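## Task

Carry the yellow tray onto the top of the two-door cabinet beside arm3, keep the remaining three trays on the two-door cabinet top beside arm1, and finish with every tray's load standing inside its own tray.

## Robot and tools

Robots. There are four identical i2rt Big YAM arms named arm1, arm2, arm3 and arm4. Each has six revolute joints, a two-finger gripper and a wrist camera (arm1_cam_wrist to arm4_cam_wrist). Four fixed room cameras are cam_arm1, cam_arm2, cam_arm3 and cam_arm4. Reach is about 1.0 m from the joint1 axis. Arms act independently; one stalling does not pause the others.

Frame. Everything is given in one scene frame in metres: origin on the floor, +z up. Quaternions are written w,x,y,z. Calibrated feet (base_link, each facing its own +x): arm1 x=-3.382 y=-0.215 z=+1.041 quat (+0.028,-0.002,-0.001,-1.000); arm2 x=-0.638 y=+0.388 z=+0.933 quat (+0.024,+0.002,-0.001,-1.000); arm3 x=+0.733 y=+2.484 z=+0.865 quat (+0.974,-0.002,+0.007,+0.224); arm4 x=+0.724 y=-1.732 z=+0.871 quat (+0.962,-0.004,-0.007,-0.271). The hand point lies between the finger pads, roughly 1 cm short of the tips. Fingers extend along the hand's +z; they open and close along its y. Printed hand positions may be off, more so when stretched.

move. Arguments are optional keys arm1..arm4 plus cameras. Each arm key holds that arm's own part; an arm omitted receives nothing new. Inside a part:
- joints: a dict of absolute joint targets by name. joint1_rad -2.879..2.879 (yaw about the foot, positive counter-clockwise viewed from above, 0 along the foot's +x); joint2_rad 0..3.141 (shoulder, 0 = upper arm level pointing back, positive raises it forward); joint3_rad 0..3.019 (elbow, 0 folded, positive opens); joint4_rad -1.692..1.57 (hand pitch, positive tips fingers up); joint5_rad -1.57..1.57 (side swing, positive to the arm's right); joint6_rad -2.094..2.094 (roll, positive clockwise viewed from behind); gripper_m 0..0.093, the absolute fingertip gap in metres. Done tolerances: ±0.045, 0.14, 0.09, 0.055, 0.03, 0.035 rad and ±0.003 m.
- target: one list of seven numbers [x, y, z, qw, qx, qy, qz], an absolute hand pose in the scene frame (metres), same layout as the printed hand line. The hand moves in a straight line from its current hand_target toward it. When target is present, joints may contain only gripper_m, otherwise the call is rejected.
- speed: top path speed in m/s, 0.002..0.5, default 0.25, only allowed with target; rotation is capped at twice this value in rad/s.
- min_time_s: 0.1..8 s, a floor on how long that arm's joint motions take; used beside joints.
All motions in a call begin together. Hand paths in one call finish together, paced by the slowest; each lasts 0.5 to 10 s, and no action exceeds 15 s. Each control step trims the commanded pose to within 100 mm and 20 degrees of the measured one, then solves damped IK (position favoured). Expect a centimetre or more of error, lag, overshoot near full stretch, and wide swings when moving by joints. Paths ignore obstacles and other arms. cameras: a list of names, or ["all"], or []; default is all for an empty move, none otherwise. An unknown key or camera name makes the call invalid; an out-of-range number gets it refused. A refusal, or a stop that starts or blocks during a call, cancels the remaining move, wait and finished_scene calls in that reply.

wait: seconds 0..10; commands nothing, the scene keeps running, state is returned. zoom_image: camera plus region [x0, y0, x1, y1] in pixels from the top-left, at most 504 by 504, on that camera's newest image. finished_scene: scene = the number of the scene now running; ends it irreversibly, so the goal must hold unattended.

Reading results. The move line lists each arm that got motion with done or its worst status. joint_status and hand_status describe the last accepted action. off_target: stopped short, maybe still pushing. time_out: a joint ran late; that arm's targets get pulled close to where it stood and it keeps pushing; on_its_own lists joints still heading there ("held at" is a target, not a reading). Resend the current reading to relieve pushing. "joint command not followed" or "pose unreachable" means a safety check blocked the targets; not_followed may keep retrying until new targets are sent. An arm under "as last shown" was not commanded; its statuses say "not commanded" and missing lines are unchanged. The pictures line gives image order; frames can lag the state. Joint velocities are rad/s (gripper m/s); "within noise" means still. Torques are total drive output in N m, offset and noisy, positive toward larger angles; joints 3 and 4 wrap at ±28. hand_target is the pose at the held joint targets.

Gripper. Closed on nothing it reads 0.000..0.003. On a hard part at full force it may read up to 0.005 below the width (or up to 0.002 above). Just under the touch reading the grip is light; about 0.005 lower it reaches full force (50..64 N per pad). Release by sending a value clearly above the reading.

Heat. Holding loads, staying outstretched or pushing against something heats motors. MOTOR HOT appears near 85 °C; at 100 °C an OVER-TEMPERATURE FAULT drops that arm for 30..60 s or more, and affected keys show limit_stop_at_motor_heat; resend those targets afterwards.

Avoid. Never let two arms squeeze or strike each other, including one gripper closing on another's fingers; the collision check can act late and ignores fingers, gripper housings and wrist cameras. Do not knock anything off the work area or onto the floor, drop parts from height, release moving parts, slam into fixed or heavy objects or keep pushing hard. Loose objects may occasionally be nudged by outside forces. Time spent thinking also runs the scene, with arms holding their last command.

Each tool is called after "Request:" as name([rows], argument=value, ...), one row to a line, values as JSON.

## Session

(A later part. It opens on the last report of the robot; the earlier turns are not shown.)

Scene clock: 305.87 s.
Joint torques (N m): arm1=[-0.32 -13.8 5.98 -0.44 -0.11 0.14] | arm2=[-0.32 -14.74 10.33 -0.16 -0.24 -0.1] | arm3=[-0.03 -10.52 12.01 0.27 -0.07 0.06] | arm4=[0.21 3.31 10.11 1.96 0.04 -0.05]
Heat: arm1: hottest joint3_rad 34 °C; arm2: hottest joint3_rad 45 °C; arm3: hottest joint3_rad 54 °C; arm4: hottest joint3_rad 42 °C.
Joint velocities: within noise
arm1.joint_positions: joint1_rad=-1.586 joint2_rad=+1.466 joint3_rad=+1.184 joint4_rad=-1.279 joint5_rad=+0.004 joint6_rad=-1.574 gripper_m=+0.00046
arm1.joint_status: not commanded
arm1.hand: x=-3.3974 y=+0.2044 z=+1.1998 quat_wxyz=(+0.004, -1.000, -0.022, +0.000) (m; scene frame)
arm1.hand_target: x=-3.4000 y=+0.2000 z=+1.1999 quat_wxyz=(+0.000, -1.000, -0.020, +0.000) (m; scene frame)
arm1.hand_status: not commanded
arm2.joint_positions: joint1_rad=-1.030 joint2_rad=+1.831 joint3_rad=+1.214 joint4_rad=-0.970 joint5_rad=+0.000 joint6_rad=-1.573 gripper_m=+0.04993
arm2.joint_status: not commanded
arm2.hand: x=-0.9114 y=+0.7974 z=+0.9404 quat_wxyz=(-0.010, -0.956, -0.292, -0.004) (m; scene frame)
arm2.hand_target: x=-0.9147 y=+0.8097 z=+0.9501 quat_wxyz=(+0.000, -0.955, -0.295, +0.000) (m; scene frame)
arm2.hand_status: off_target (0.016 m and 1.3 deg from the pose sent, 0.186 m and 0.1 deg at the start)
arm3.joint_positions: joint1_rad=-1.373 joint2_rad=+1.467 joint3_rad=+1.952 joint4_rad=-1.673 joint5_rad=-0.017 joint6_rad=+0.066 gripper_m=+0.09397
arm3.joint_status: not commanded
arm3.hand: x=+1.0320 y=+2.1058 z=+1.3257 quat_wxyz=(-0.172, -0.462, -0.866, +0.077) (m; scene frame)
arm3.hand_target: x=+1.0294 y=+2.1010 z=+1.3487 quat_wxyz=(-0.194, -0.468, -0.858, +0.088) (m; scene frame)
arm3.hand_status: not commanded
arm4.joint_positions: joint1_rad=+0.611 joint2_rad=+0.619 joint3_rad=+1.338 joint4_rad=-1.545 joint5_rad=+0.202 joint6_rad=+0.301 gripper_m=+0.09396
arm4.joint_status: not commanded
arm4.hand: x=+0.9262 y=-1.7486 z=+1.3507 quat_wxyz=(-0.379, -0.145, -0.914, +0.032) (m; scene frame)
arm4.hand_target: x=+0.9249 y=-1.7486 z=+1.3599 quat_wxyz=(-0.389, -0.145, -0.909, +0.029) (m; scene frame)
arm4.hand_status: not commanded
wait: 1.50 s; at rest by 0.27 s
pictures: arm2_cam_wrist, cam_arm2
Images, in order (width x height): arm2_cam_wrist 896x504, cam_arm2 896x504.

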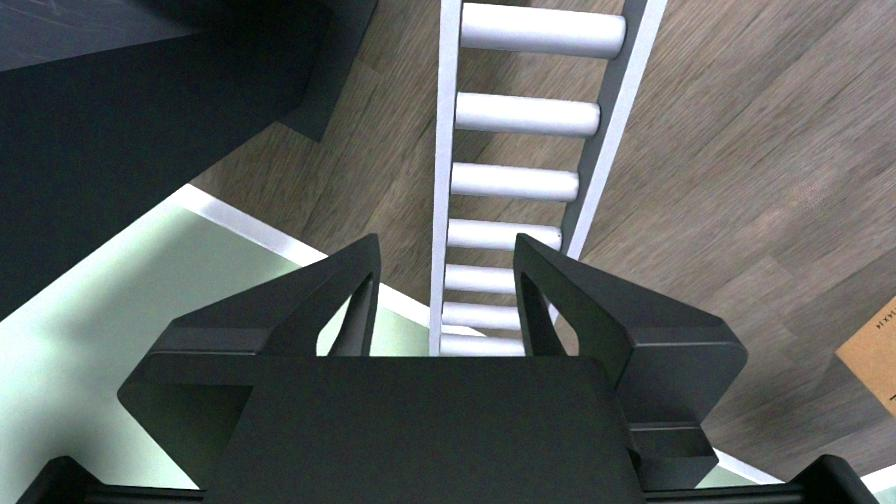

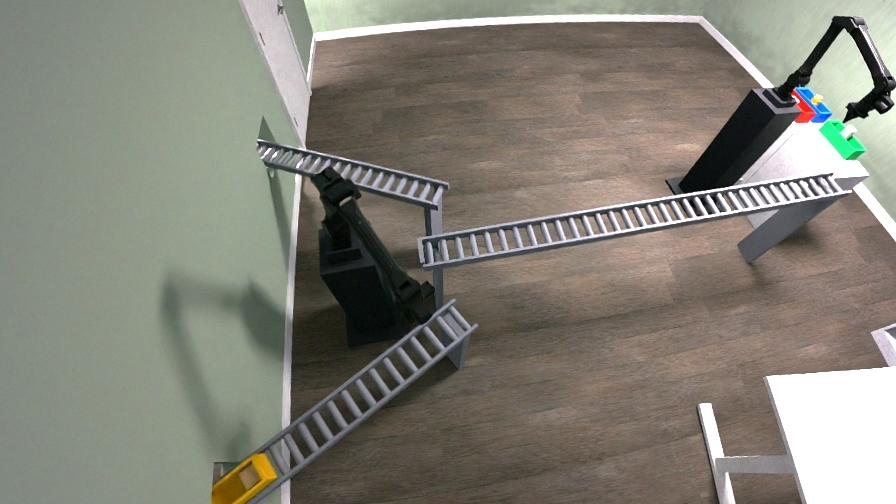

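Rolling. Check at arm3.

Request:
move(cameras=["arm3_cam_wrist","cam_arm3"])

Request:
zoom_image(camera="cam_arm3", region=[330, 120, 660, 460])

Scene clock: 307.97 s.
Joint torques (N m): arm1=[-0.32 -13.86 6.01 -0.36 -0.11 0.15] | arm2=[-0.21 -14.92 10.29 -0.21 -0.24 -0.11] | arm3=[0.26 -10.7 12.03 0.39 -0.06 0.05] | arm4=[-1.38 3.02 10.02 1.8 0.08 -0.1]
Heat: arm1: hottest joint3_rad 34 °C; arm2: hottest joint3_rad 45 °C; arm3: hottest joint3_rad 54 °C; arm4: hottest joint3_rad 42 °C.
Joint velocities: within noise
arm1.joint_positions: joint1_rad=-1.586 joint2_rad=+1.466 joint3_rad=+1.184 joint4_rad=-1.279 joint5_rad=+0.004 joint6_rad=-1.574 gripper_m=+0.00046
arm1.joint_status: not commanded
arm1.hand: x=-3.3974 y=+0.2044 z=+1.1998 quat_wxyz=(+0.004, -1.000, -0.022, +0.000) (m; scene frame)
arm1.hand_target: x=-3.4000 y=+0.2000 z=+1.1999 quat_wxyz=(+0.000, -1.000, -0.020, +0.000) (m; scene frame)
arm1.hand_status: not commanded
arm2.joint_positions: joint1_rad=-1.030 joint2_rad=+1.831 joint3_rad=+1.214 joint4_rad=-0.970 joint5_rad=+0.000 joint6_rad=-1.573 gripper_m=+0.04993
arm2.joint_status: not commanded
arm2.hand: x=-0.9114 y=+0.7974 z=+0.9404 quat_wxyz=(-0.010, -0.956, -0.292, -0.004) (m; scene frame)
arm2.hand_target: x=-0.9147 y=+0.8097 z=+0.9501 quat_wxyz=(+0.000, -0.955, -0.295, +0.000) (m; scene frame)
arm2.hand_status: off_target (0.016 m and 1.3 deg from the pose sent, 0.186 m and 0.1 deg at the start)
arm3.joint_positions: joint1_rad=-1.373 joint2_rad=+1.467 joint3_rad=+1.952 joint4_rad=-1.673 joint5_rad=-0.017 joint6_rad=+0.066 gripper_m=+0.09397
arm3.joint_status: not commanded
arm3.hand: x=+1.0320 y=+2.1058 z=+1.3257 quat_wxyz=(-0.172, -0.462, -0.866, +0.077) (m; scene frame)
arm3.hand_target: x=+1.0294 y=+2.1010 z=+1.3487 quat_wxyz=(-0.194, -0.468, -0.858, +0.088) (m; scene frame)
arm3.hand_status: not commanded
arm4.joint_positions: joint1_rad=+0.611 joint2_rad=+0.619 joint3_rad=+1.338 joint4_rad=-1.545 joint5_rad=+0.202 joint6_rad=+0.301 gripper_m=+0.09396
arm4.joint_status: not commanded
arm4.hand: x=+0.9262 y=-1.7486 z=+1.3507 quat_wxyz=(-0.379, -0.145, -0.914, +0.032) (m; scene frame)
arm4.hand_target: x=+0.9249 y=-1.7486 z=+1.3599 quat_wxyz=(-0.389, -0.145, -0.909, +0.029) (m; scene frame)
arm4.hand_status: not commanded
pictures: arm3_cam_wrist, cam_arm3
Images, in order (width x height): arm3_cam_wrist 896x504, cam_arm3 896x504.

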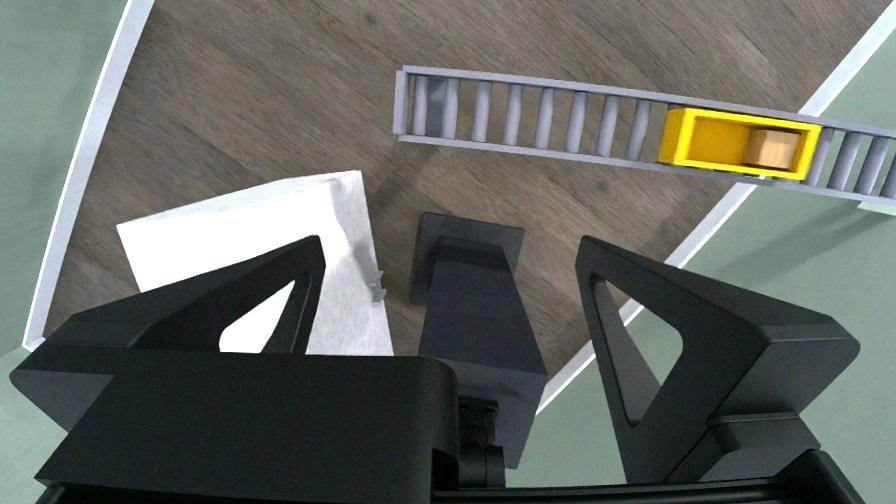

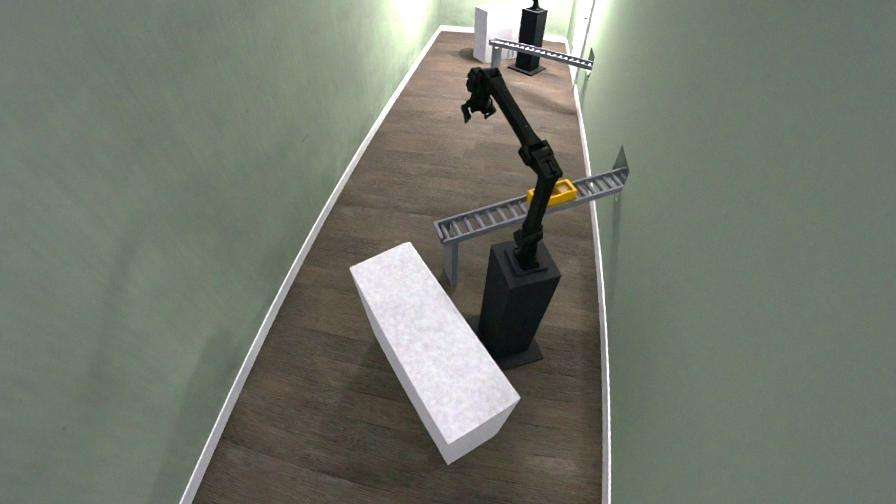

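Scaled by 1.482 from the camera's 896x504 image, which has a finer 1280x720 frame.

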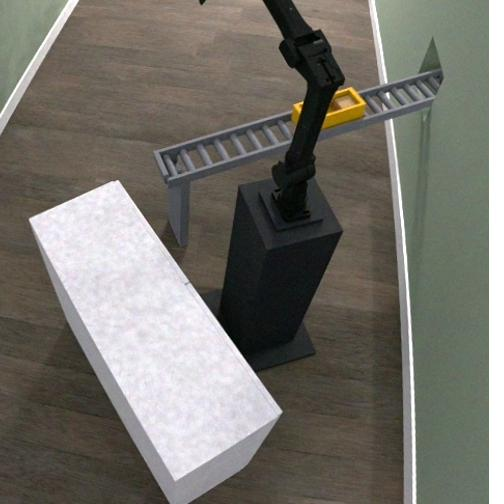

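Request:
move(arm3={"target":[1.05,2.08,1.0,0,0.267,-0.964,0],"joints":{"gripper_m":0.07}}, cameras=["arm3_cam_wrist","cam_arm3"])

Request:
zoom_image(camera="cam_arm3", region=[330, 150, 580, 350])

Scene clock: 321.63 s.
Joint torques (N m): arm1=[-0.38 -13.8 5.94 -0.42 -0.11 0.16] | arm2=[-0.32 -14.62 10.33 -0.2 -0.24 -0.11] | arm3=[1.49 -13.98 6.89 0.16 -0.06 -0.12] | arm4=[-0.62 2.78 9.91 2.03 0.04 -0.05]
Heat: arm1: hottest joint3_rad 34 °C; arm2: hottest joint3_rad 45 °C; arm3: hottest joint3_rad 54 °C; arm4: hottest joint3_rad 42 °C.
move: arm3 done
Joint velocities: within noise
arm1, arm2, arm4: as last shown
arm3.joint_positions: joint1_rad=-1.376 joint2_rad=+1.717 joint3_rad=+1.435 joint4_rad=-1.286 joint5_rad=-0.018 joint6_rad=-1.444 gripper_m=+0.07007
arm3.joint_status: all done
arm3.hand: x=+1.0456 y=+2.0785 z=+1.0045 quat_wxyz=(-0.002, +0.258, -0.966, -0.001) (m; scene frame)
arm3.hand_target: x=+1.0499 y=+2.0801 z=+1.0001 quat_wxyz=(+0.000, +0.267, -0.964, +0.000) (m; scene frame)
arm3.hand_status: done (0.006 m and 1.1 deg from the pose sent, 0.327 m and 89.3 deg at the start)
pictures: arm3_cam_wrist, cam_arm3
Images, in order (width x height): arm3_cam_wrist 896x504, cam_arm3 896x504.

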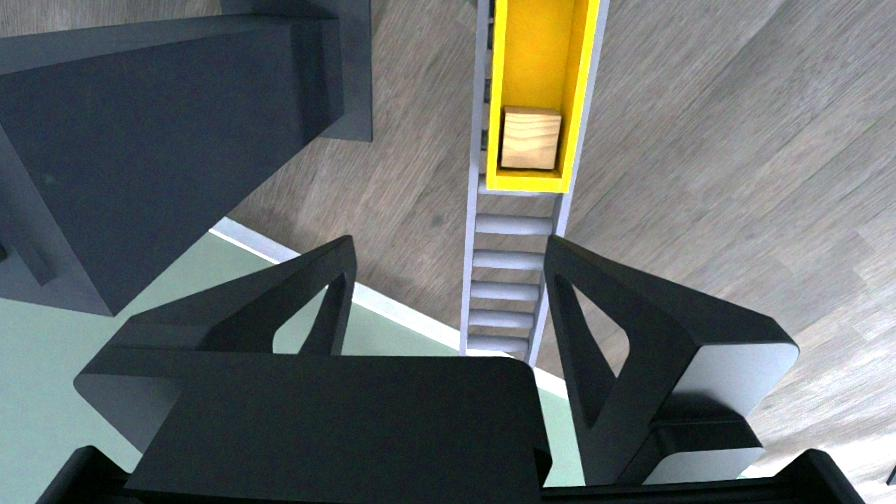

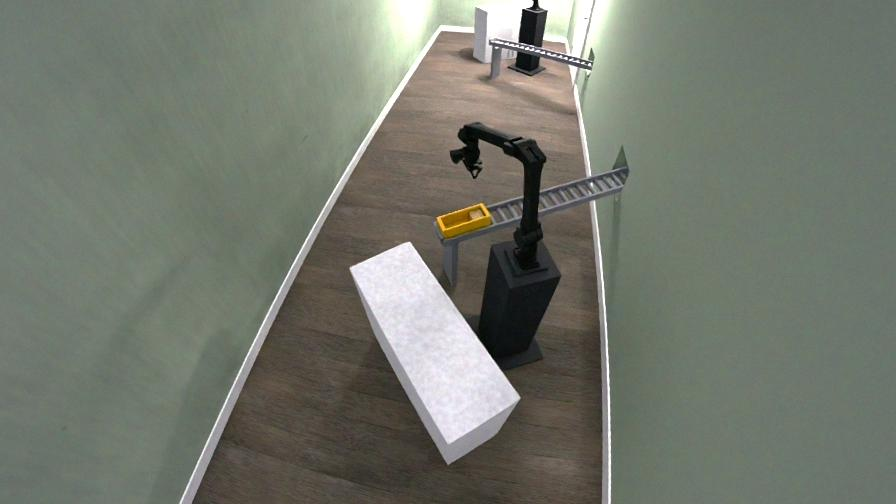

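Scaled by 2.016 from the camera's 896x504 image, which has a finer 1280x720 frame.

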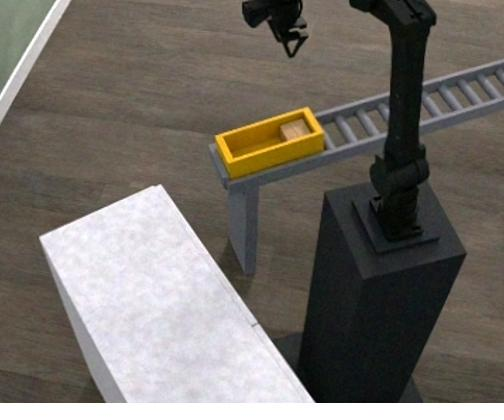

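Request:
move(arm3={"target":[1.06,2.019,0.72,0,0.258,-0.966,0]}, cameras=["arm3_cam_wrist","cam_arm3"])

Request:
zoom_image(camera="cam_arm3", region=[330, 150, 580, 350])

Scene clock: 328.77 s.
Joint torques (N m): arm1=[-0.38 -13.74 6.06 -0.38 -0.1 0.14] | arm2=[-0.26 -14.8 10.28 -0.16 -0.24 -0.1] | arm3=[-0.03 -18.49 7.31 -0.01 -0.09 -0.12] | arm4=[-0.44 3.55 10.09 2.02 0.06 -0.05]
Heat: arm1: hottest joint3_rad 34 °C; arm2: hottest joint3_rad 45 °C; arm3: hottest joint3_rad 53 °C; arm4: hottest joint3_rad 42 °C.
move: arm3 off_target
Joint velocities: within noise
arm1, arm2, arm4: as last shown
arm3.joint_positions: joint1_rad=-1.400 joint2_rad=+2.241 joint3_rad=+1.373 joint4_rad=-0.748 joint5_rad=-0.017 joint6_rad=-1.471 gripper_m=+0.07007
arm3.joint_status: not commanded
arm3.hand: x=+1.0516 y=+2.0412 z=+0.7094 quat_wxyz=(+0.007, +0.258, -0.966, -0.023) (m; scene frame)
arm3.hand_target: x=+1.0594 y=+2.0195 z=+0.7207 quat_wxyz=(+0.000, +0.258, -0.966, +0.000) (m; scene frame)
arm3.hand_status: off_target (0.026 m and 2.7 deg from the pose sent, 0.291 m and 0.2 deg at the start)
pictures: arm3_cam_wrist, cam_arm3
Images, in order (width x height): arm3_cam_wrist 896x504, cam_arm3 896x504.

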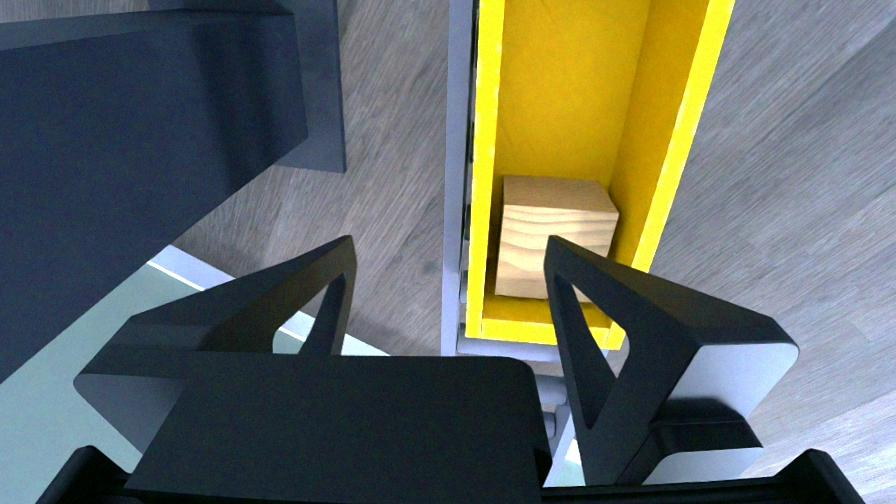

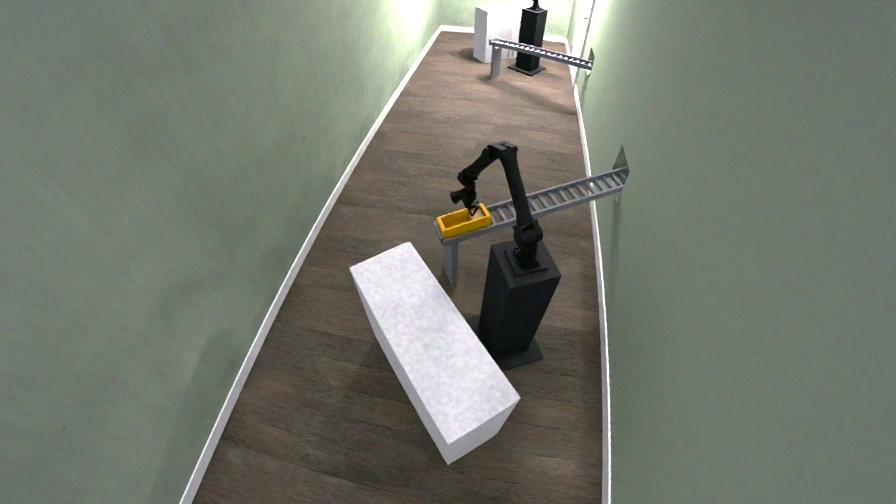

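Scaled by 2.016 from the camera's 896x504 image, which has a finer 1280x720 frame.

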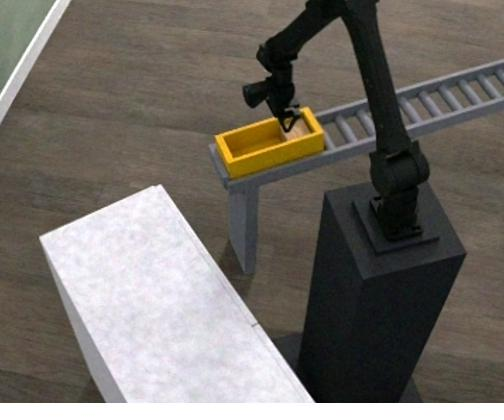

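Request:
move(arm3={"target":[1.036,1.98,0.635,0,0.258,-0.966,0],"speed":0.15}, cameras=["arm3_cam_wrist"])

Scene clock: 334.73 s.
Joint torques (N m): arm1=[-0.44 -13.86 5.94 -0.38 -0.1 0.15] | arm2=[-0.32 -14.8 10.35 -0.18 -0.23 -0.1] | arm3=[0.26 -18.73 6.69 -0.01 -0.1 -0.08] | arm4=[-0.62 3.72 9.92 2.02 0.02 -0.08]
Heat: arm1: hottest joint3_rad 34 °C; arm2: hottest joint3_rad 45 °C; arm3: hottest joint3_rad 52 °C; arm4: hottest joint3_rad 42 °C.
move: arm3 off_target
Joint velocities: within noise
arm1, arm2, arm4: as last shown
arm3.joint_positions: joint1_rad=-1.472 joint2_rad=+2.435 joint3_rad=+1.491 joint4_rad=-0.661 joint5_rad=-0.016 joint6_rad=-1.540 gripper_m=+0.07007
arm3.joint_status: not commanded
arm3.hand: x=+1.0300 y=+1.9988 z=+0.6313 quat_wxyz=(+0.004, +0.257, -0.966, -0.018) (m; scene frame)
arm3.hand_target: x=+1.0356 y=+1.9806 z=+0.6354 quat_wxyz=(+0.000, +0.258, -0.966, +0.000) (m; scene frame)
arm3.hand_status: off_target (0.020 m and 2.1 deg from the pose sent, 0.098 m and 2.7 deg at the start)
pictures: arm3_cam_wrist
Images, in order (width x height): arm3_cam_wrist 896x504.

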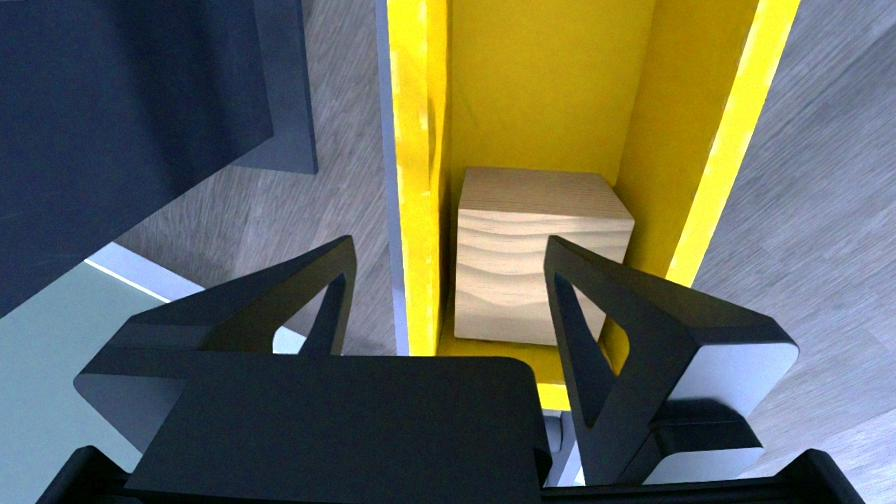

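Request:
move(arm3={"target":[1.038,2.002,0.568,0,0.258,-0.966,0],"speed":0.08}, cameras=["arm3_cam_wrist"])

Scene clock: 342.27 s.
Joint torques (N m): arm1=[-0.5 -13.92 6.02 -0.38 -0.11 0.15] | arm2=[-0.15 -14.68 10.22 -0.18 -0.23 -0.11] | arm3=[1.79 -13.92 5.52 1.01 -0.14 0.02] | arm4=[-0.67 4.01 10.18 1.98 0.05 -0.07]
Heat: arm1: hottest joint3_rad 34 °C; arm2: hottest joint3_rad 45 °C; arm3: hottest joint3_rad 51 °C; arm4: hottest joint3_rad 42 °C.
move: arm3 off_target
Joint velocities: within noise
arm1, arm2, arm4: as last shown
arm3.joint_positions: joint1_rad=-1.468 joint2_rad=+2.490 joint3_rad=+1.495 joint4_rad=-0.559 joint5_rad=-0.016 joint6_rad=-1.532 gripper_m=+0.07003
arm3.joint_status: not commanded
arm3.hand: x=+1.0350 y=+1.9941 z=+0.6017 quat_wxyz=(-0.003, +0.255, -0.967, +0.007) (m; scene frame)
arm3.hand_target: x=+1.0367 y=+2.0038 z=+0.5697 quat_wxyz=(+0.000, +0.258, -0.966, +0.000) (m; scene frame)
arm3.hand_status: off_target (0.035 m and 0.9 deg from the pose sent, 0.064 m and 2.0 deg at the start)
pictures: arm3_cam_wrist
Images, in order (width x height): arm3_cam_wrist 896x504.

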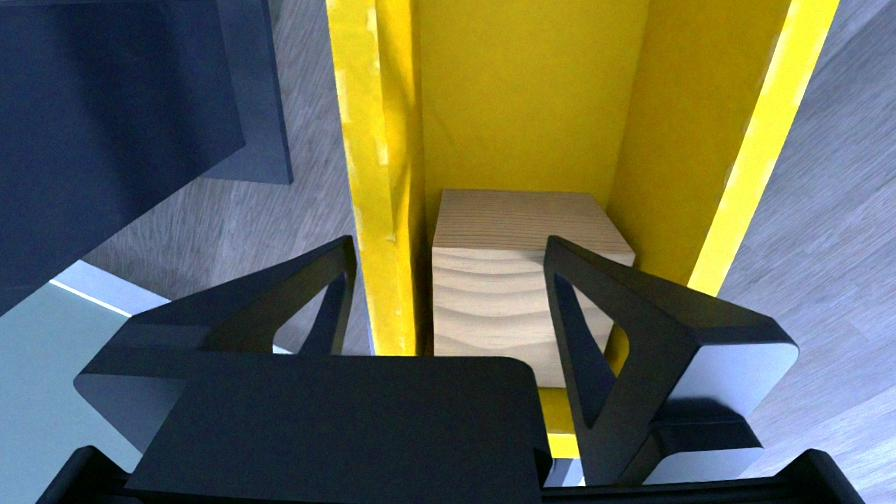

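Request:
move(arm3={"target":[1.042,2.006,0.645,0,0.258,-0.966,0],"speed":0.15}, cameras=["arm3_cam_wrist"])

Scene clock: 347.30 s.
Joint torques (N m): arm1=[-0.26 -14.1 5.98 -0.34 -0.11 0.14] | arm2=[-0.38 -14.62 10.33 -0.17 -0.23 -0.09] | arm3=[1.32 -21.19 3.67 -0.51 -0.16 0.04] | arm4=[-1.14 3.19 9.99 1.87 0.02 -0.07]
Heat: arm1: hottest joint3_rad 34 °C; arm2: hottest joint3_rad 45 °C; arm3: hottest joint3_rad 51 °C; arm4: hottest joint3_rad 43 °C.
move: arm3 off_target
Joint velocities: within noise
arm1, arm2, arm4: as last shown
arm3.joint_positions: joint1_rad=-1.457 joint2_rad=+2.421 joint3_rad=+1.452 joint4_rad=-0.615 joint5_rad=-0.016 joint6_rad=-1.526 gripper_m=+0.07003
arm3.joint_status: not commanded
arm3.hand: x=+1.0347 y=+2.0079 z=+0.6304 quat_wxyz=(+0.002, +0.258, -0.966, -0.008) (m; scene frame)
arm3.hand_target: x=+1.0418 y=+2.0061 z=+0.6446 quat_wxyz=(+0.000, +0.258, -0.966, +0.000) (m; scene frame)
arm3.hand_status: off_target (0.016 m and 0.9 deg from the pose sent, 0.045 m and 0.9 deg at the start)
pictures: arm3_cam_wrist
Images, in order (width x height): arm3_cam_wrist 896x504.

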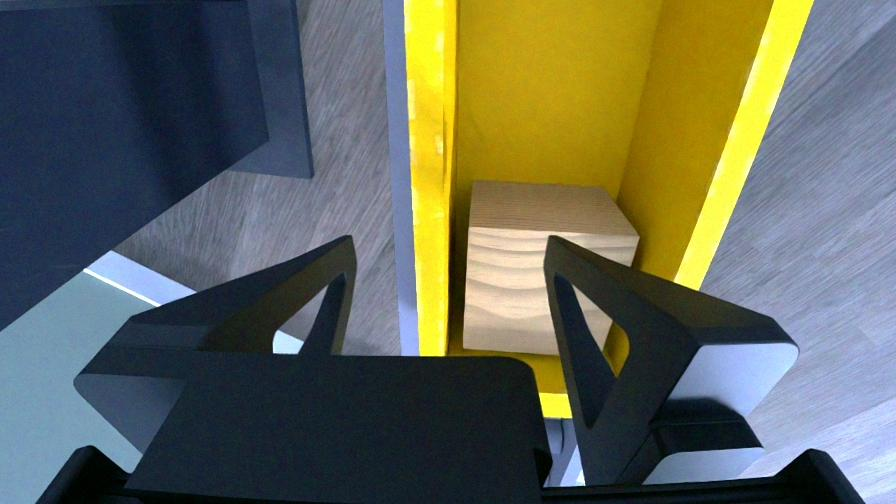

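Request:
move(arm3={"target":[1.044,2.019,0.63,0,0.258,-0.966,0],"speed":0.15})

Request:
move(arm3={"target":[1.044,2.018,0.566,0,0.258,-0.966,0],"speed":0.08}, cameras=["arm3_cam_wrist"])

Scene clock: 351.20 s.
Joint torques (N m): arm1=[-0.21 -14.04 6.02 -0.36 -0.11 0.16] | arm2=[-0.32 -14.62 10.28 -0.18 -0.25 -0.11] | arm3=[1.55 -19.49 3.38 0.17 -0.16 0.04] | arm4=[-0.56 3.02 9.96 1.92 0.07 -0.09]
Heat: arm1: hottest joint3_rad 34 °C; arm2: hottest joint3_rad 45 °C; arm3: hottest joint3_rad 50 °C; arm4: hottest joint3_rad 43 °C.
move: arm3 done
Joint velocities: within noise
arm1, arm2, arm4: as last shown
arm3.joint_positions: joint1_rad=-1.440 joint2_rad=+2.421 joint3_rad=+1.429 joint4_rad=-0.591 joint5_rad=-0.016 joint6_rad=-1.510 gripper_m=+0.07003
arm3.joint_status: not commanded
arm3.hand: x=+1.0385 y=+2.0189 z=+0.6253 quat_wxyz=(+0.002, +0.258, -0.966, -0.007) (m; scene frame)
arm3.hand_target: x=+1.0440 y=+2.0190 z=+0.6300 quat_wxyz=(+0.000, +0.258, -0.966, +0.000) (m; scene frame)
arm3.hand_status: done (0.007 m and 0.8 deg from the pose sent, 0.014 m and 0.9 deg at the start)
pictures: none

Scene clock: 352.70 s.
Joint torques (N m): arm1=[-0.26 -13.92 6.04 -0.39 -0.1 0.17] | arm2=[-0.62 -14.56 10.3 -0.21 -0.24 -0.11] | arm3=[1.2 -17.61 5.56 0.14 -0.12 0.05] | arm4=[-0.62 3.6 10.09 1.88 0.09 -0.09]
Heat: arm1: hottest joint3_rad 34 °C; arm2: hottest joint3_rad 45 °C; arm3: hottest joint3_rad 50 °C; arm4: hottest joint3_rad 43 °C.
move: arm3 off_target
Joint velocities: within noise
arm1, arm2, arm4: as last shown
arm3.joint_positions: joint1_rad=-1.438 joint2_rad=+2.539 joint3_rad=+1.460 joint4_rad=-0.515 joint5_rad=-0.017 joint6_rad=-1.510 gripper_m=+0.07003
arm3.joint_status: not commanded
arm3.hand: x=+1.0331 y=+2.0276 z=+0.5683 quat_wxyz=(+0.003, +0.259, -0.966, -0.012) (m; scene frame)
arm3.hand_target: x=+1.0438 y=+2.0183 z=+0.5664 quat_wxyz=(+0.000, +0.258, -0.966, +0.000) (m; scene frame)
arm3.hand_status: off_target (0.015 m and 1.4 deg from the pose sent, 0.060 m and 0.8 deg at the start)
pictures: arm3_cam_wrist
Images, in order (width x height): arm3_cam_wrist 896x504.

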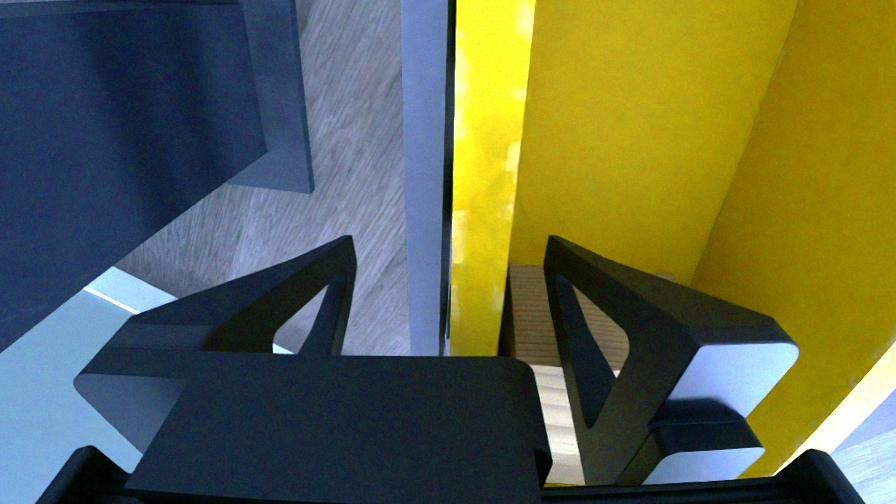

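Request:
move(arm3={"target":[1.046,2.011,0.563,0,0.258,-0.966,0],"speed":0.05})

Request:
move(arm3={"joints":{"gripper_m":0.005}})

Request:
move(arm3={"target":[1.046,2.02,0.75,0,0.258,-0.966,0],"speed":0.12}, cameras=["arm3_cam_wrist","cam_arm3"])

Scene clock: 360.00 s.
Joint torques (N m): arm1=[-0.44 -13.98 6.01 -0.39 -0.11 0.15] | arm2=[-0.21 -14.74 10.24 -0.21 -0.23 -0.1] | arm3=[1.2 -17.61 5.75 -0.35 -0.12 0.01] | arm4=[-0.91 3.25 10.03 1.98 0.04 -0.12]
Heat: arm1: hottest joint3_rad 34 °C; arm2: hottest joint3_rad 45 °C; arm3: hottest joint3_rad 50 °C; arm4: hottest joint3_rad 43 °C.
move: arm3 done
Joint velocities: within noise
arm1.joint_positions: joint1_rad=-1.586 joint2_rad=+1.466 joint3_rad=+1.184 joint4_rad=-1.279 joint5_rad=+0.004 joint6_rad=-1.574 gripper_m=+0.00046
arm1.joint_status: not commanded
arm1.hand: x=-3.3974 y=+0.2044 z=+1.1998 quat_wxyz=(+0.004, -1.000, -0.022, +0.000) (m; scene frame)
arm1.hand_target: x=-3.4000 y=+0.2000 z=+1.1999 quat_wxyz=(+0.000, -1.000, -0.020, +0.000) (m; scene frame)
arm1.hand_status: not commanded
arm2.joint_positions: joint1_rad=-1.030 joint2_rad=+1.831 joint3_rad=+1.214 joint4_rad=-0.970 joint5_rad=+0.000 joint6_rad=-1.573 gripper_m=+0.04993
arm2.joint_status: not commanded
arm2.hand: x=-0.9114 y=+0.7974 z=+0.9404 quat_wxyz=(-0.010, -0.956, -0.292, -0.004) (m; scene frame)
arm2.hand_target: x=-0.9147 y=+0.8097 z=+0.9501 quat_wxyz=(+0.000, -0.955, -0.295, +0.000) (m; scene frame)
arm2.hand_status: not commanded
arm3.joint_positions: joint1_rad=-1.438 joint2_rad=+2.551 joint3_rad=+1.489 joint4_rad=-0.515 joint5_rad=-0.017 joint6_rad=-1.510 gripper_m=+0.07003
arm3.joint_status: not commanded
arm3.hand: x=+1.0394 y=+2.0181 z=+0.5669 quat_wxyz=(+0.000, +0.259, -0.966, -0.004) (m; scene frame)
arm3.hand_target: x=+1.0458 y=+2.0112 z=+0.5632 quat_wxyz=(+0.000, +0.258, -0.966, +0.000) (m; scene frame)
arm3.hand_status: done (0.010 m and 0.5 deg from the pose sent, 0.022 m and 1.4 deg at the start)
arm4.joint_positions: joint1_rad=+0.611 joint2_rad=+0.619 joint3_rad=+1.338 joint4_rad=-1.545 joint5_rad=+0.202 joint6_rad=+0.301 gripper_m=+0.09396
arm4.joint_status: not commanded
arm4.hand: x=+0.9262 y=-1.7486 z=+1.3507 quat_wxyz=(-0.379, -0.145, -0.914, +0.032) (m; scene frame)
arm4.hand_target: x=+0.9249 y=-1.7486 z=+1.3599 quat_wxyz=(-0.389, -0.145, -0.909, +0.029) (m; scene frame)
arm4.hand_status: not commanded
pictures: none

Scene clock: 360.87 s.
Joint torques (N m): arm1=[-0.26 -14.04 6 -0.32 -0.11 0.15] | arm2=[-0.21 -14.62 10.24 -0.23 -0.24 -0.1] | arm3=[1.2 -17.44 5.08 -0.1 -0.12 0] | arm4=[-0.38 3.08 9.81 2.09 0.05 -0.09]
Heat: arm1: hottest joint3_rad 34 °C; arm2: hottest joint3_rad 45 °C; arm3: hottest joint3_rad 50 °C; arm4: hottest joint3_rad 43 °C.
move: arm3 off_target
Joint velocities: within noise
arm1, arm2, arm4: as last shown
arm3.joint_positions: joint1_rad=-1.438 joint2_rad=+2.546 joint3_rad=+1.499 joint4_rad=-0.520 joint5_rad=-0.017 joint6_rad=-1.508 gripper_m=+0.01064
arm3.joint_status: gripper_m off_target (ended at +0.01066, target +0.00500)
arm3.hand: x=+1.0435 y=+2.0125 z=+0.5716 quat_wxyz=(-0.001, +0.258, -0.966, +0.000) (m; scene frame)
arm3.hand_target: x=+1.0458 y=+2.0112 z=+0.5632 quat_wxyz=(+0.000, +0.258, -0.966, +0.000) (m; scene frame)
arm3.hand_status: not commanded
pictures: none

Scene clock: 363.27 s.
Joint torques (N m): arm1=[-0.32 -13.98 6 -0.31 -0.1 0.14] | arm2=[-0.09 -14.68 10.29 -0.24 -0.25 -0.11] | arm3=[1.32 -23.36 4.89 -0.59 -0.11 -0.1] | arm4=[-0.91 3.78 10.13 1.99 0.02 -0.06]
Heat: arm1: hottest joint3_rad 34 °C; arm2: hottest joint3_rad 45 °C; arm3: hottest joint3_rad 49 °C; arm4: hottest joint3_rad 43 °C.
move: arm3 off_target
Joint velocities: within noise
arm1, arm2, arm4: as last shown
arm3.joint_positions: joint1_rad=-1.438 joint2_rad=+2.233 joint3_rad=+1.371 joint4_rad=-0.769 joint5_rad=-0.017 joint6_rad=-1.494 gripper_m=+0.01060
arm3.joint_status: not commanded
arm3.hand: x=+1.0325 y=+2.0328 z=+0.7136 quat_wxyz=(+0.009, +0.251, -0.967, -0.030) (m; scene frame)
arm3.hand_target: x=+1.0457 y=+2.0204 z=+0.7491 quat_wxyz=(+0.000, +0.258, -0.966, +0.000) (m; scene frame)
arm3.hand_status: off_target (0.041 m and 3.7 deg from the pose sent, 0.179 m and 0.2 deg at the start)
pictures: arm3_cam_wrist, cam_arm3
Images, in order (width x height): arm3_cam_wrist 896x504, cam_arm3 896x504.

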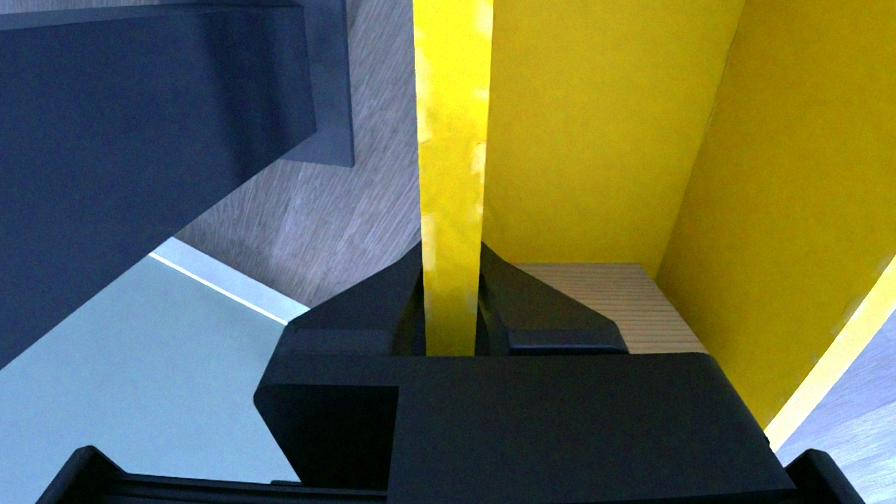

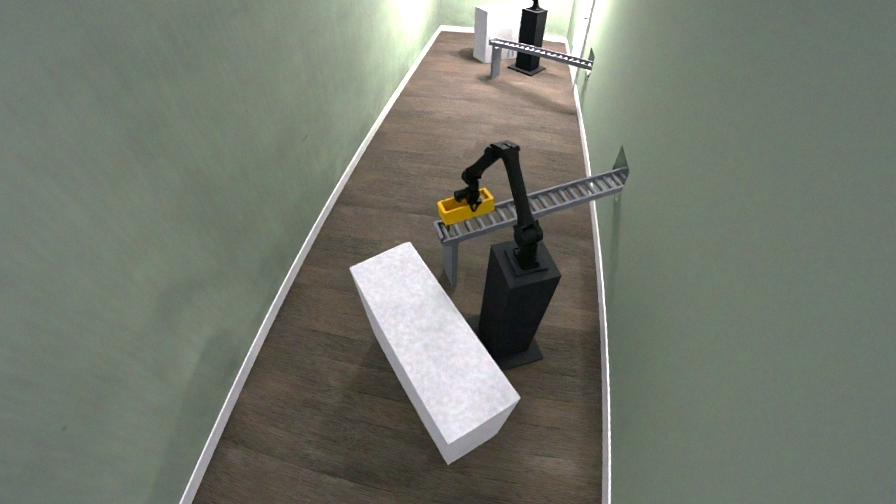

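Request:
move(arm3={"target":[1.05,2.03,1.03,0,0.258,-0.966,0],"speed":0.2})

Request:
move(arm3={"target":[1.15,2.49,1.05,0,0.865,-0.501,0],"speed":0.25}, cameras=["arm3_cam_wrist","cam_arm3"])

Request:
zoom_image(camera="cam_arm3", region=[300, 100, 620, 480])

Scene clock: 376.30 s.
Joint torques (N m): arm1=[-0.32 -13.86 5.97 -0.38 -0.11 0.15] | arm2=[-0.03 -14.74 10.25 -0.25 -0.24 -0.1] | arm3=[1.61 -20.25 13.05 -0.73 -0.14 -0.01] | arm4=[-0.38 3.19 9.96 1.94 0.03 -0.07]
Heat: arm1: hottest joint3_rad 34 °C; arm2: hottest joint3_rad 45 °C; arm3: hottest joint3_rad 49 °C; arm4: hottest joint3_rad 43 °C.
move: arm3 off_target
Joint velocities: within noise
arm1, arm2, arm4: as last shown
arm3.joint_positions: joint1_rad=-1.433 joint2_rad=+1.847 joint3_rad=+1.533 joint4_rad=-1.375 joint5_rad=-0.017 joint6_rad=-1.494 gripper_m=+0.01060
arm3.joint_status: not commanded
arm3.hand: x=+1.0288 y=+2.0505 z=+0.9761 quat_wxyz=(+0.018, +0.253, -0.966, -0.057) (m; scene frame)
arm3.hand_target: x=+1.0476 y=+2.0335 z=+1.0302 quat_wxyz=(-0.001, +0.258, -0.966, +0.000) (m; scene frame)
arm3.hand_status: off_target (0.061 m and 6.9 deg from the pose sent, 0.317 m and 3.7 deg at the start; pose on its path clipped on 17 of 72 steps)
pictures: none

Scene clock: 380.17 s.
Joint torques (N m): arm1=[-0.32 -13.74 5.96 -0.34 -0.11 0.15] | arm2=[-0.15 -14.8 10.32 -0.21 -0.24 -0.11] | arm3=[1.14 -12.86 10.88 -0.59 -0.12 -0.12] | arm4=[-0.09 3.08 9.91 2.04 0.02 -0.08]
Heat: arm1: hottest joint3_rad 34 °C; arm2: hottest joint3_rad 45 °C; arm3: hottest joint3_rad 49 °C; arm4: hottest joint3_rad 43 °C.
move: arm3 off_target
Joint velocities: within noise
arm1, arm2, arm4: as last shown
arm3.joint_positions: joint1_rad=-0.446 joint2_rad=+1.462 joint3_rad=+1.178 joint4_rad=-1.349 joint5_rad=-0.008 joint6_rad=-2.072 gripper_m=+0.01060
arm3.joint_status: not commanded
arm3.hand: x=+1.1344 y=+2.4886 z=+1.0193 quat_wxyz=(+0.019, +0.861, -0.507, -0.033) (m; scene frame)
arm3.hand_target: x=+1.1486 y=+2.4899 z=+1.0499 quat_wxyz=(+0.000, +0.865, -0.501, +0.000) (m; scene frame)
arm3.hand_status: off_target (0.035 m and 4.4 deg from the pose sent, 0.462 m and 90.7 deg at the start; a joint's target at an end of its range on 5 of 116 steps)
pictures: arm3_cam_wrist, cam_arm3
Images, in order (width x height): arm3_cam_wrist 896x504, cam_arm3 896x504.

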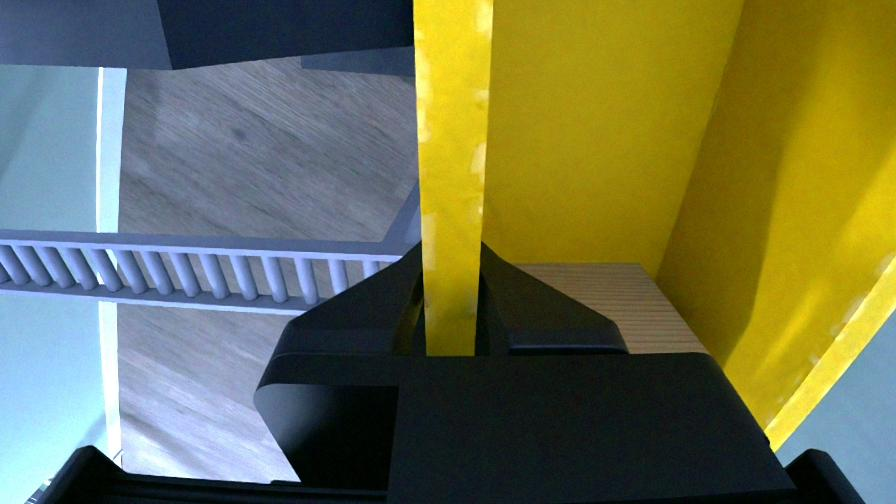

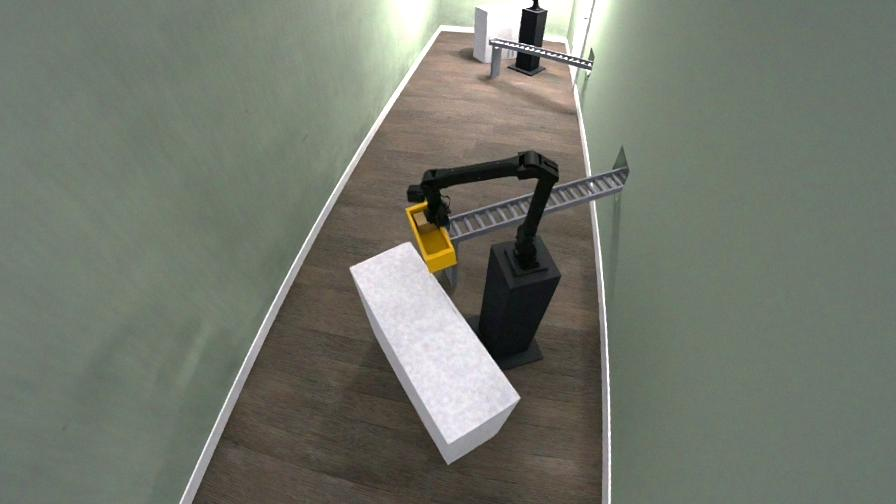

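Scaled by 1.326 from the camera's 896x504 image, which has a finer 1280x720 frame.

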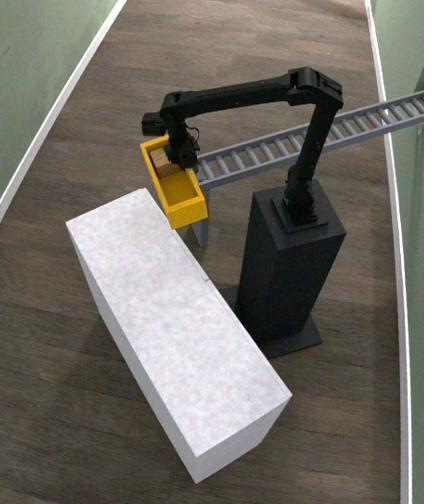

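Request:
move(arm3={"target":[1.215,2.69,1.04,0,0.911,-0.412,0],"speed":0.2}, cameras=["arm3_cam_wrist","cam_arm3"])

Request:
zoom_image(camera="cam_arm3", region=[300, 100, 620, 480])

Scene clock: 385.87 s.
Joint torques (N m): arm1=[-0.26 -13.92 6 -0.4 -0.11 0.15] | arm2=[-0.15 -14.62 10.28 -0.16 -0.23 -0.1] | arm3=[1.14 -16.38 13.38 -0.66 -0.05 0.01] | arm4=[0.03 3.78 9.96 1.94 0.01 -0.07]
Heat: arm1: hottest joint3_rad 34 °C; arm2: hottest joint3_rad 45 °C; arm3: hottest joint3_rad 49 °C; arm4: hottest joint3_rad 43 °C.
move: arm3 off_target
Joint velocities: within noise
arm1, arm2, arm4: as last shown
arm3.joint_positions: joint1_rad=-0.048 joint2_rad=+1.721 joint3_rad=+1.445 joint4_rad=-1.374 joint5_rad=-0.005 joint6_rad=-1.897 gripper_m=+0.01060
arm3.joint_status: not commanded
arm3.hand: x=+1.1884 y=+2.6795 z=+1.0013 quat_wxyz=(+0.033, +0.912, -0.408, -0.033) (m; scene frame)
arm3.hand_target: x=+1.2120 y=+2.6888 z=+1.0406 quat_wxyz=(-0.001, +0.911, -0.412, +0.000) (m; scene frame)
arm3.hand_status: off_target (0.048 m and 5.4 deg from the pose sent, 0.218 m and 13.0 deg at the start)
pictures: arm3_cam_wrist, cam_arm3
Images, in order (width x height): arm3_cam_wrist 896x504, cam_arm3 896x504.

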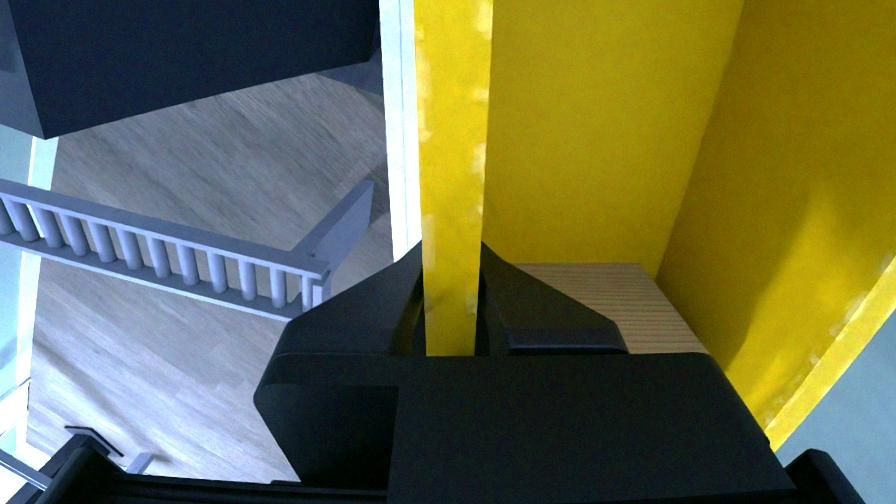

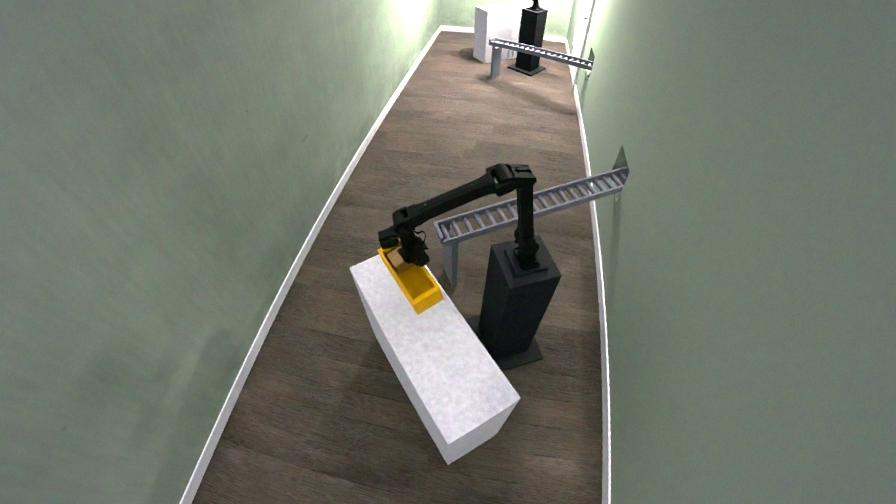

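Scaled by 1.326 from the camera's 896x504 image, which has a finer 1280x720 frame.

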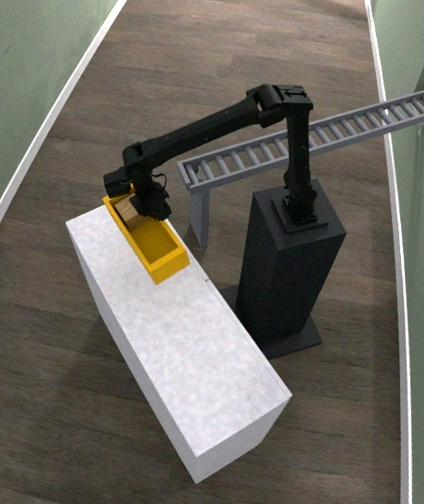

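Request:
move(arm3={"target":[1.185,2.795,0.92,0,0.911,-0.412,0],"speed":0.18}, cameras=["arm3_cam_wrist","cam_arm3"])

Request:
zoom_image(camera="cam_arm3", region=[340, 220, 540, 420])

Scene clock: 390.77 s.
Joint torques (N m): arm1=[-0.38 -13.98 5.98 -0.42 -0.11 0.14] | arm2=[-0.26 -14.62 10.35 -0.18 -0.23 -0.09] | arm3=[1.61 -19.14 7.28 0.14 -0.02 0.02] | arm4=[-1.14 3.14 9.92 2.07 0.04 -0.08]
Heat: arm1: hottest joint3_rad 34 °C; arm2: hottest joint3_rad 45 °C; arm3: hottest joint3_rad 49 °C; arm4: hottest joint3_rad 43 °C.
move: arm3 off_target
Joint velocities: within noise
arm1, arm2, arm4: as last shown
arm3.joint_positions: joint1_rad=+0.147 joint2_rad=+1.899 joint3_rad=+1.419 joint4_rad=-1.131 joint5_rad=-0.003 joint6_rad=-1.698 gripper_m=+0.01060
arm3.joint_status: not commanded
arm3.hand: x=+1.1767 y=+2.7874 z=+0.9000 quat_wxyz=(+0.022, +0.912, -0.410, -0.016) (m; scene frame)
arm3.hand_target: x=+1.1846 y=+2.7947 z=+0.9199 quat_wxyz=(+0.000, +0.911, -0.412, +0.000) (m; scene frame)
arm3.hand_status: off_target (0.023 m and 3.2 deg from the pose sent, 0.141 m and 5.4 deg at the start)
pictures: arm3_cam_wrist, cam_arm3
Images, in order (width x height): arm3_cam_wrist 896x504, cam_arm3 896x504.

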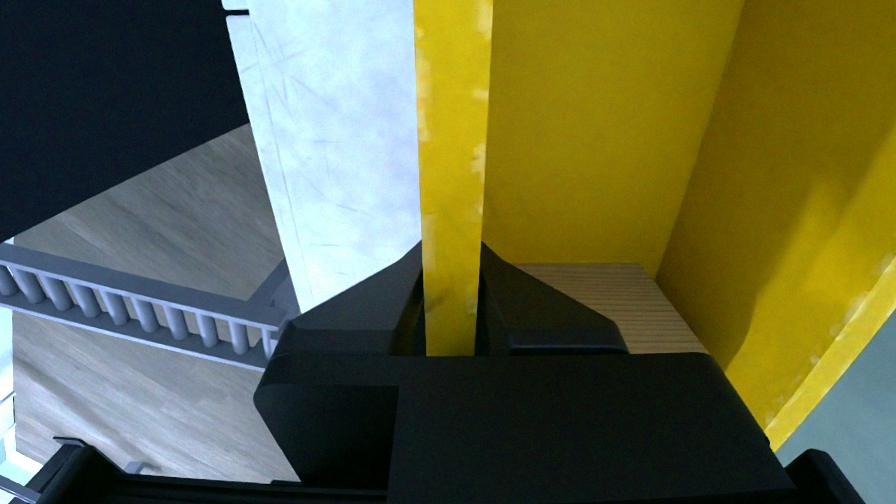

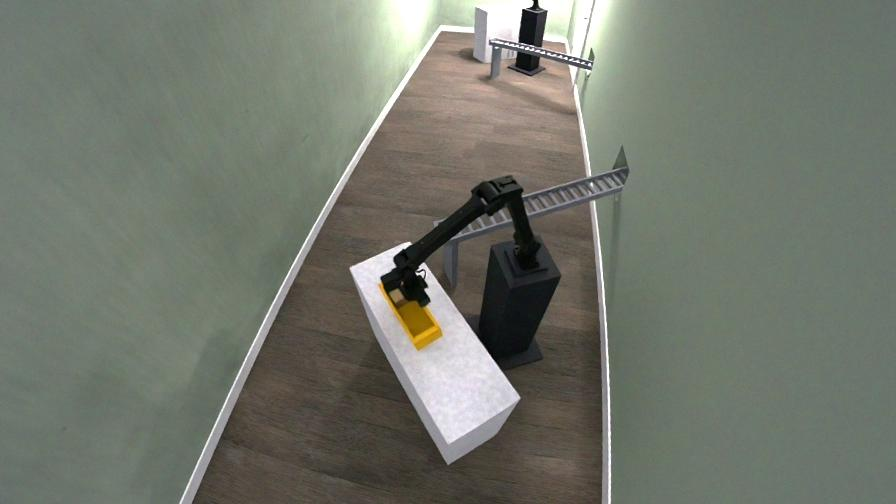

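Scaled by 2.520 from the camera's 896x504 image, which has a finer 1280x720 frame.

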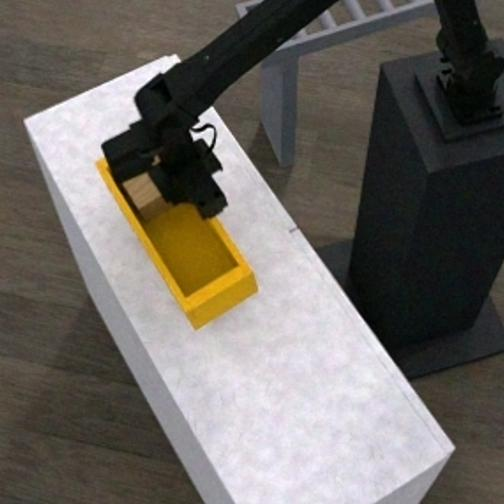

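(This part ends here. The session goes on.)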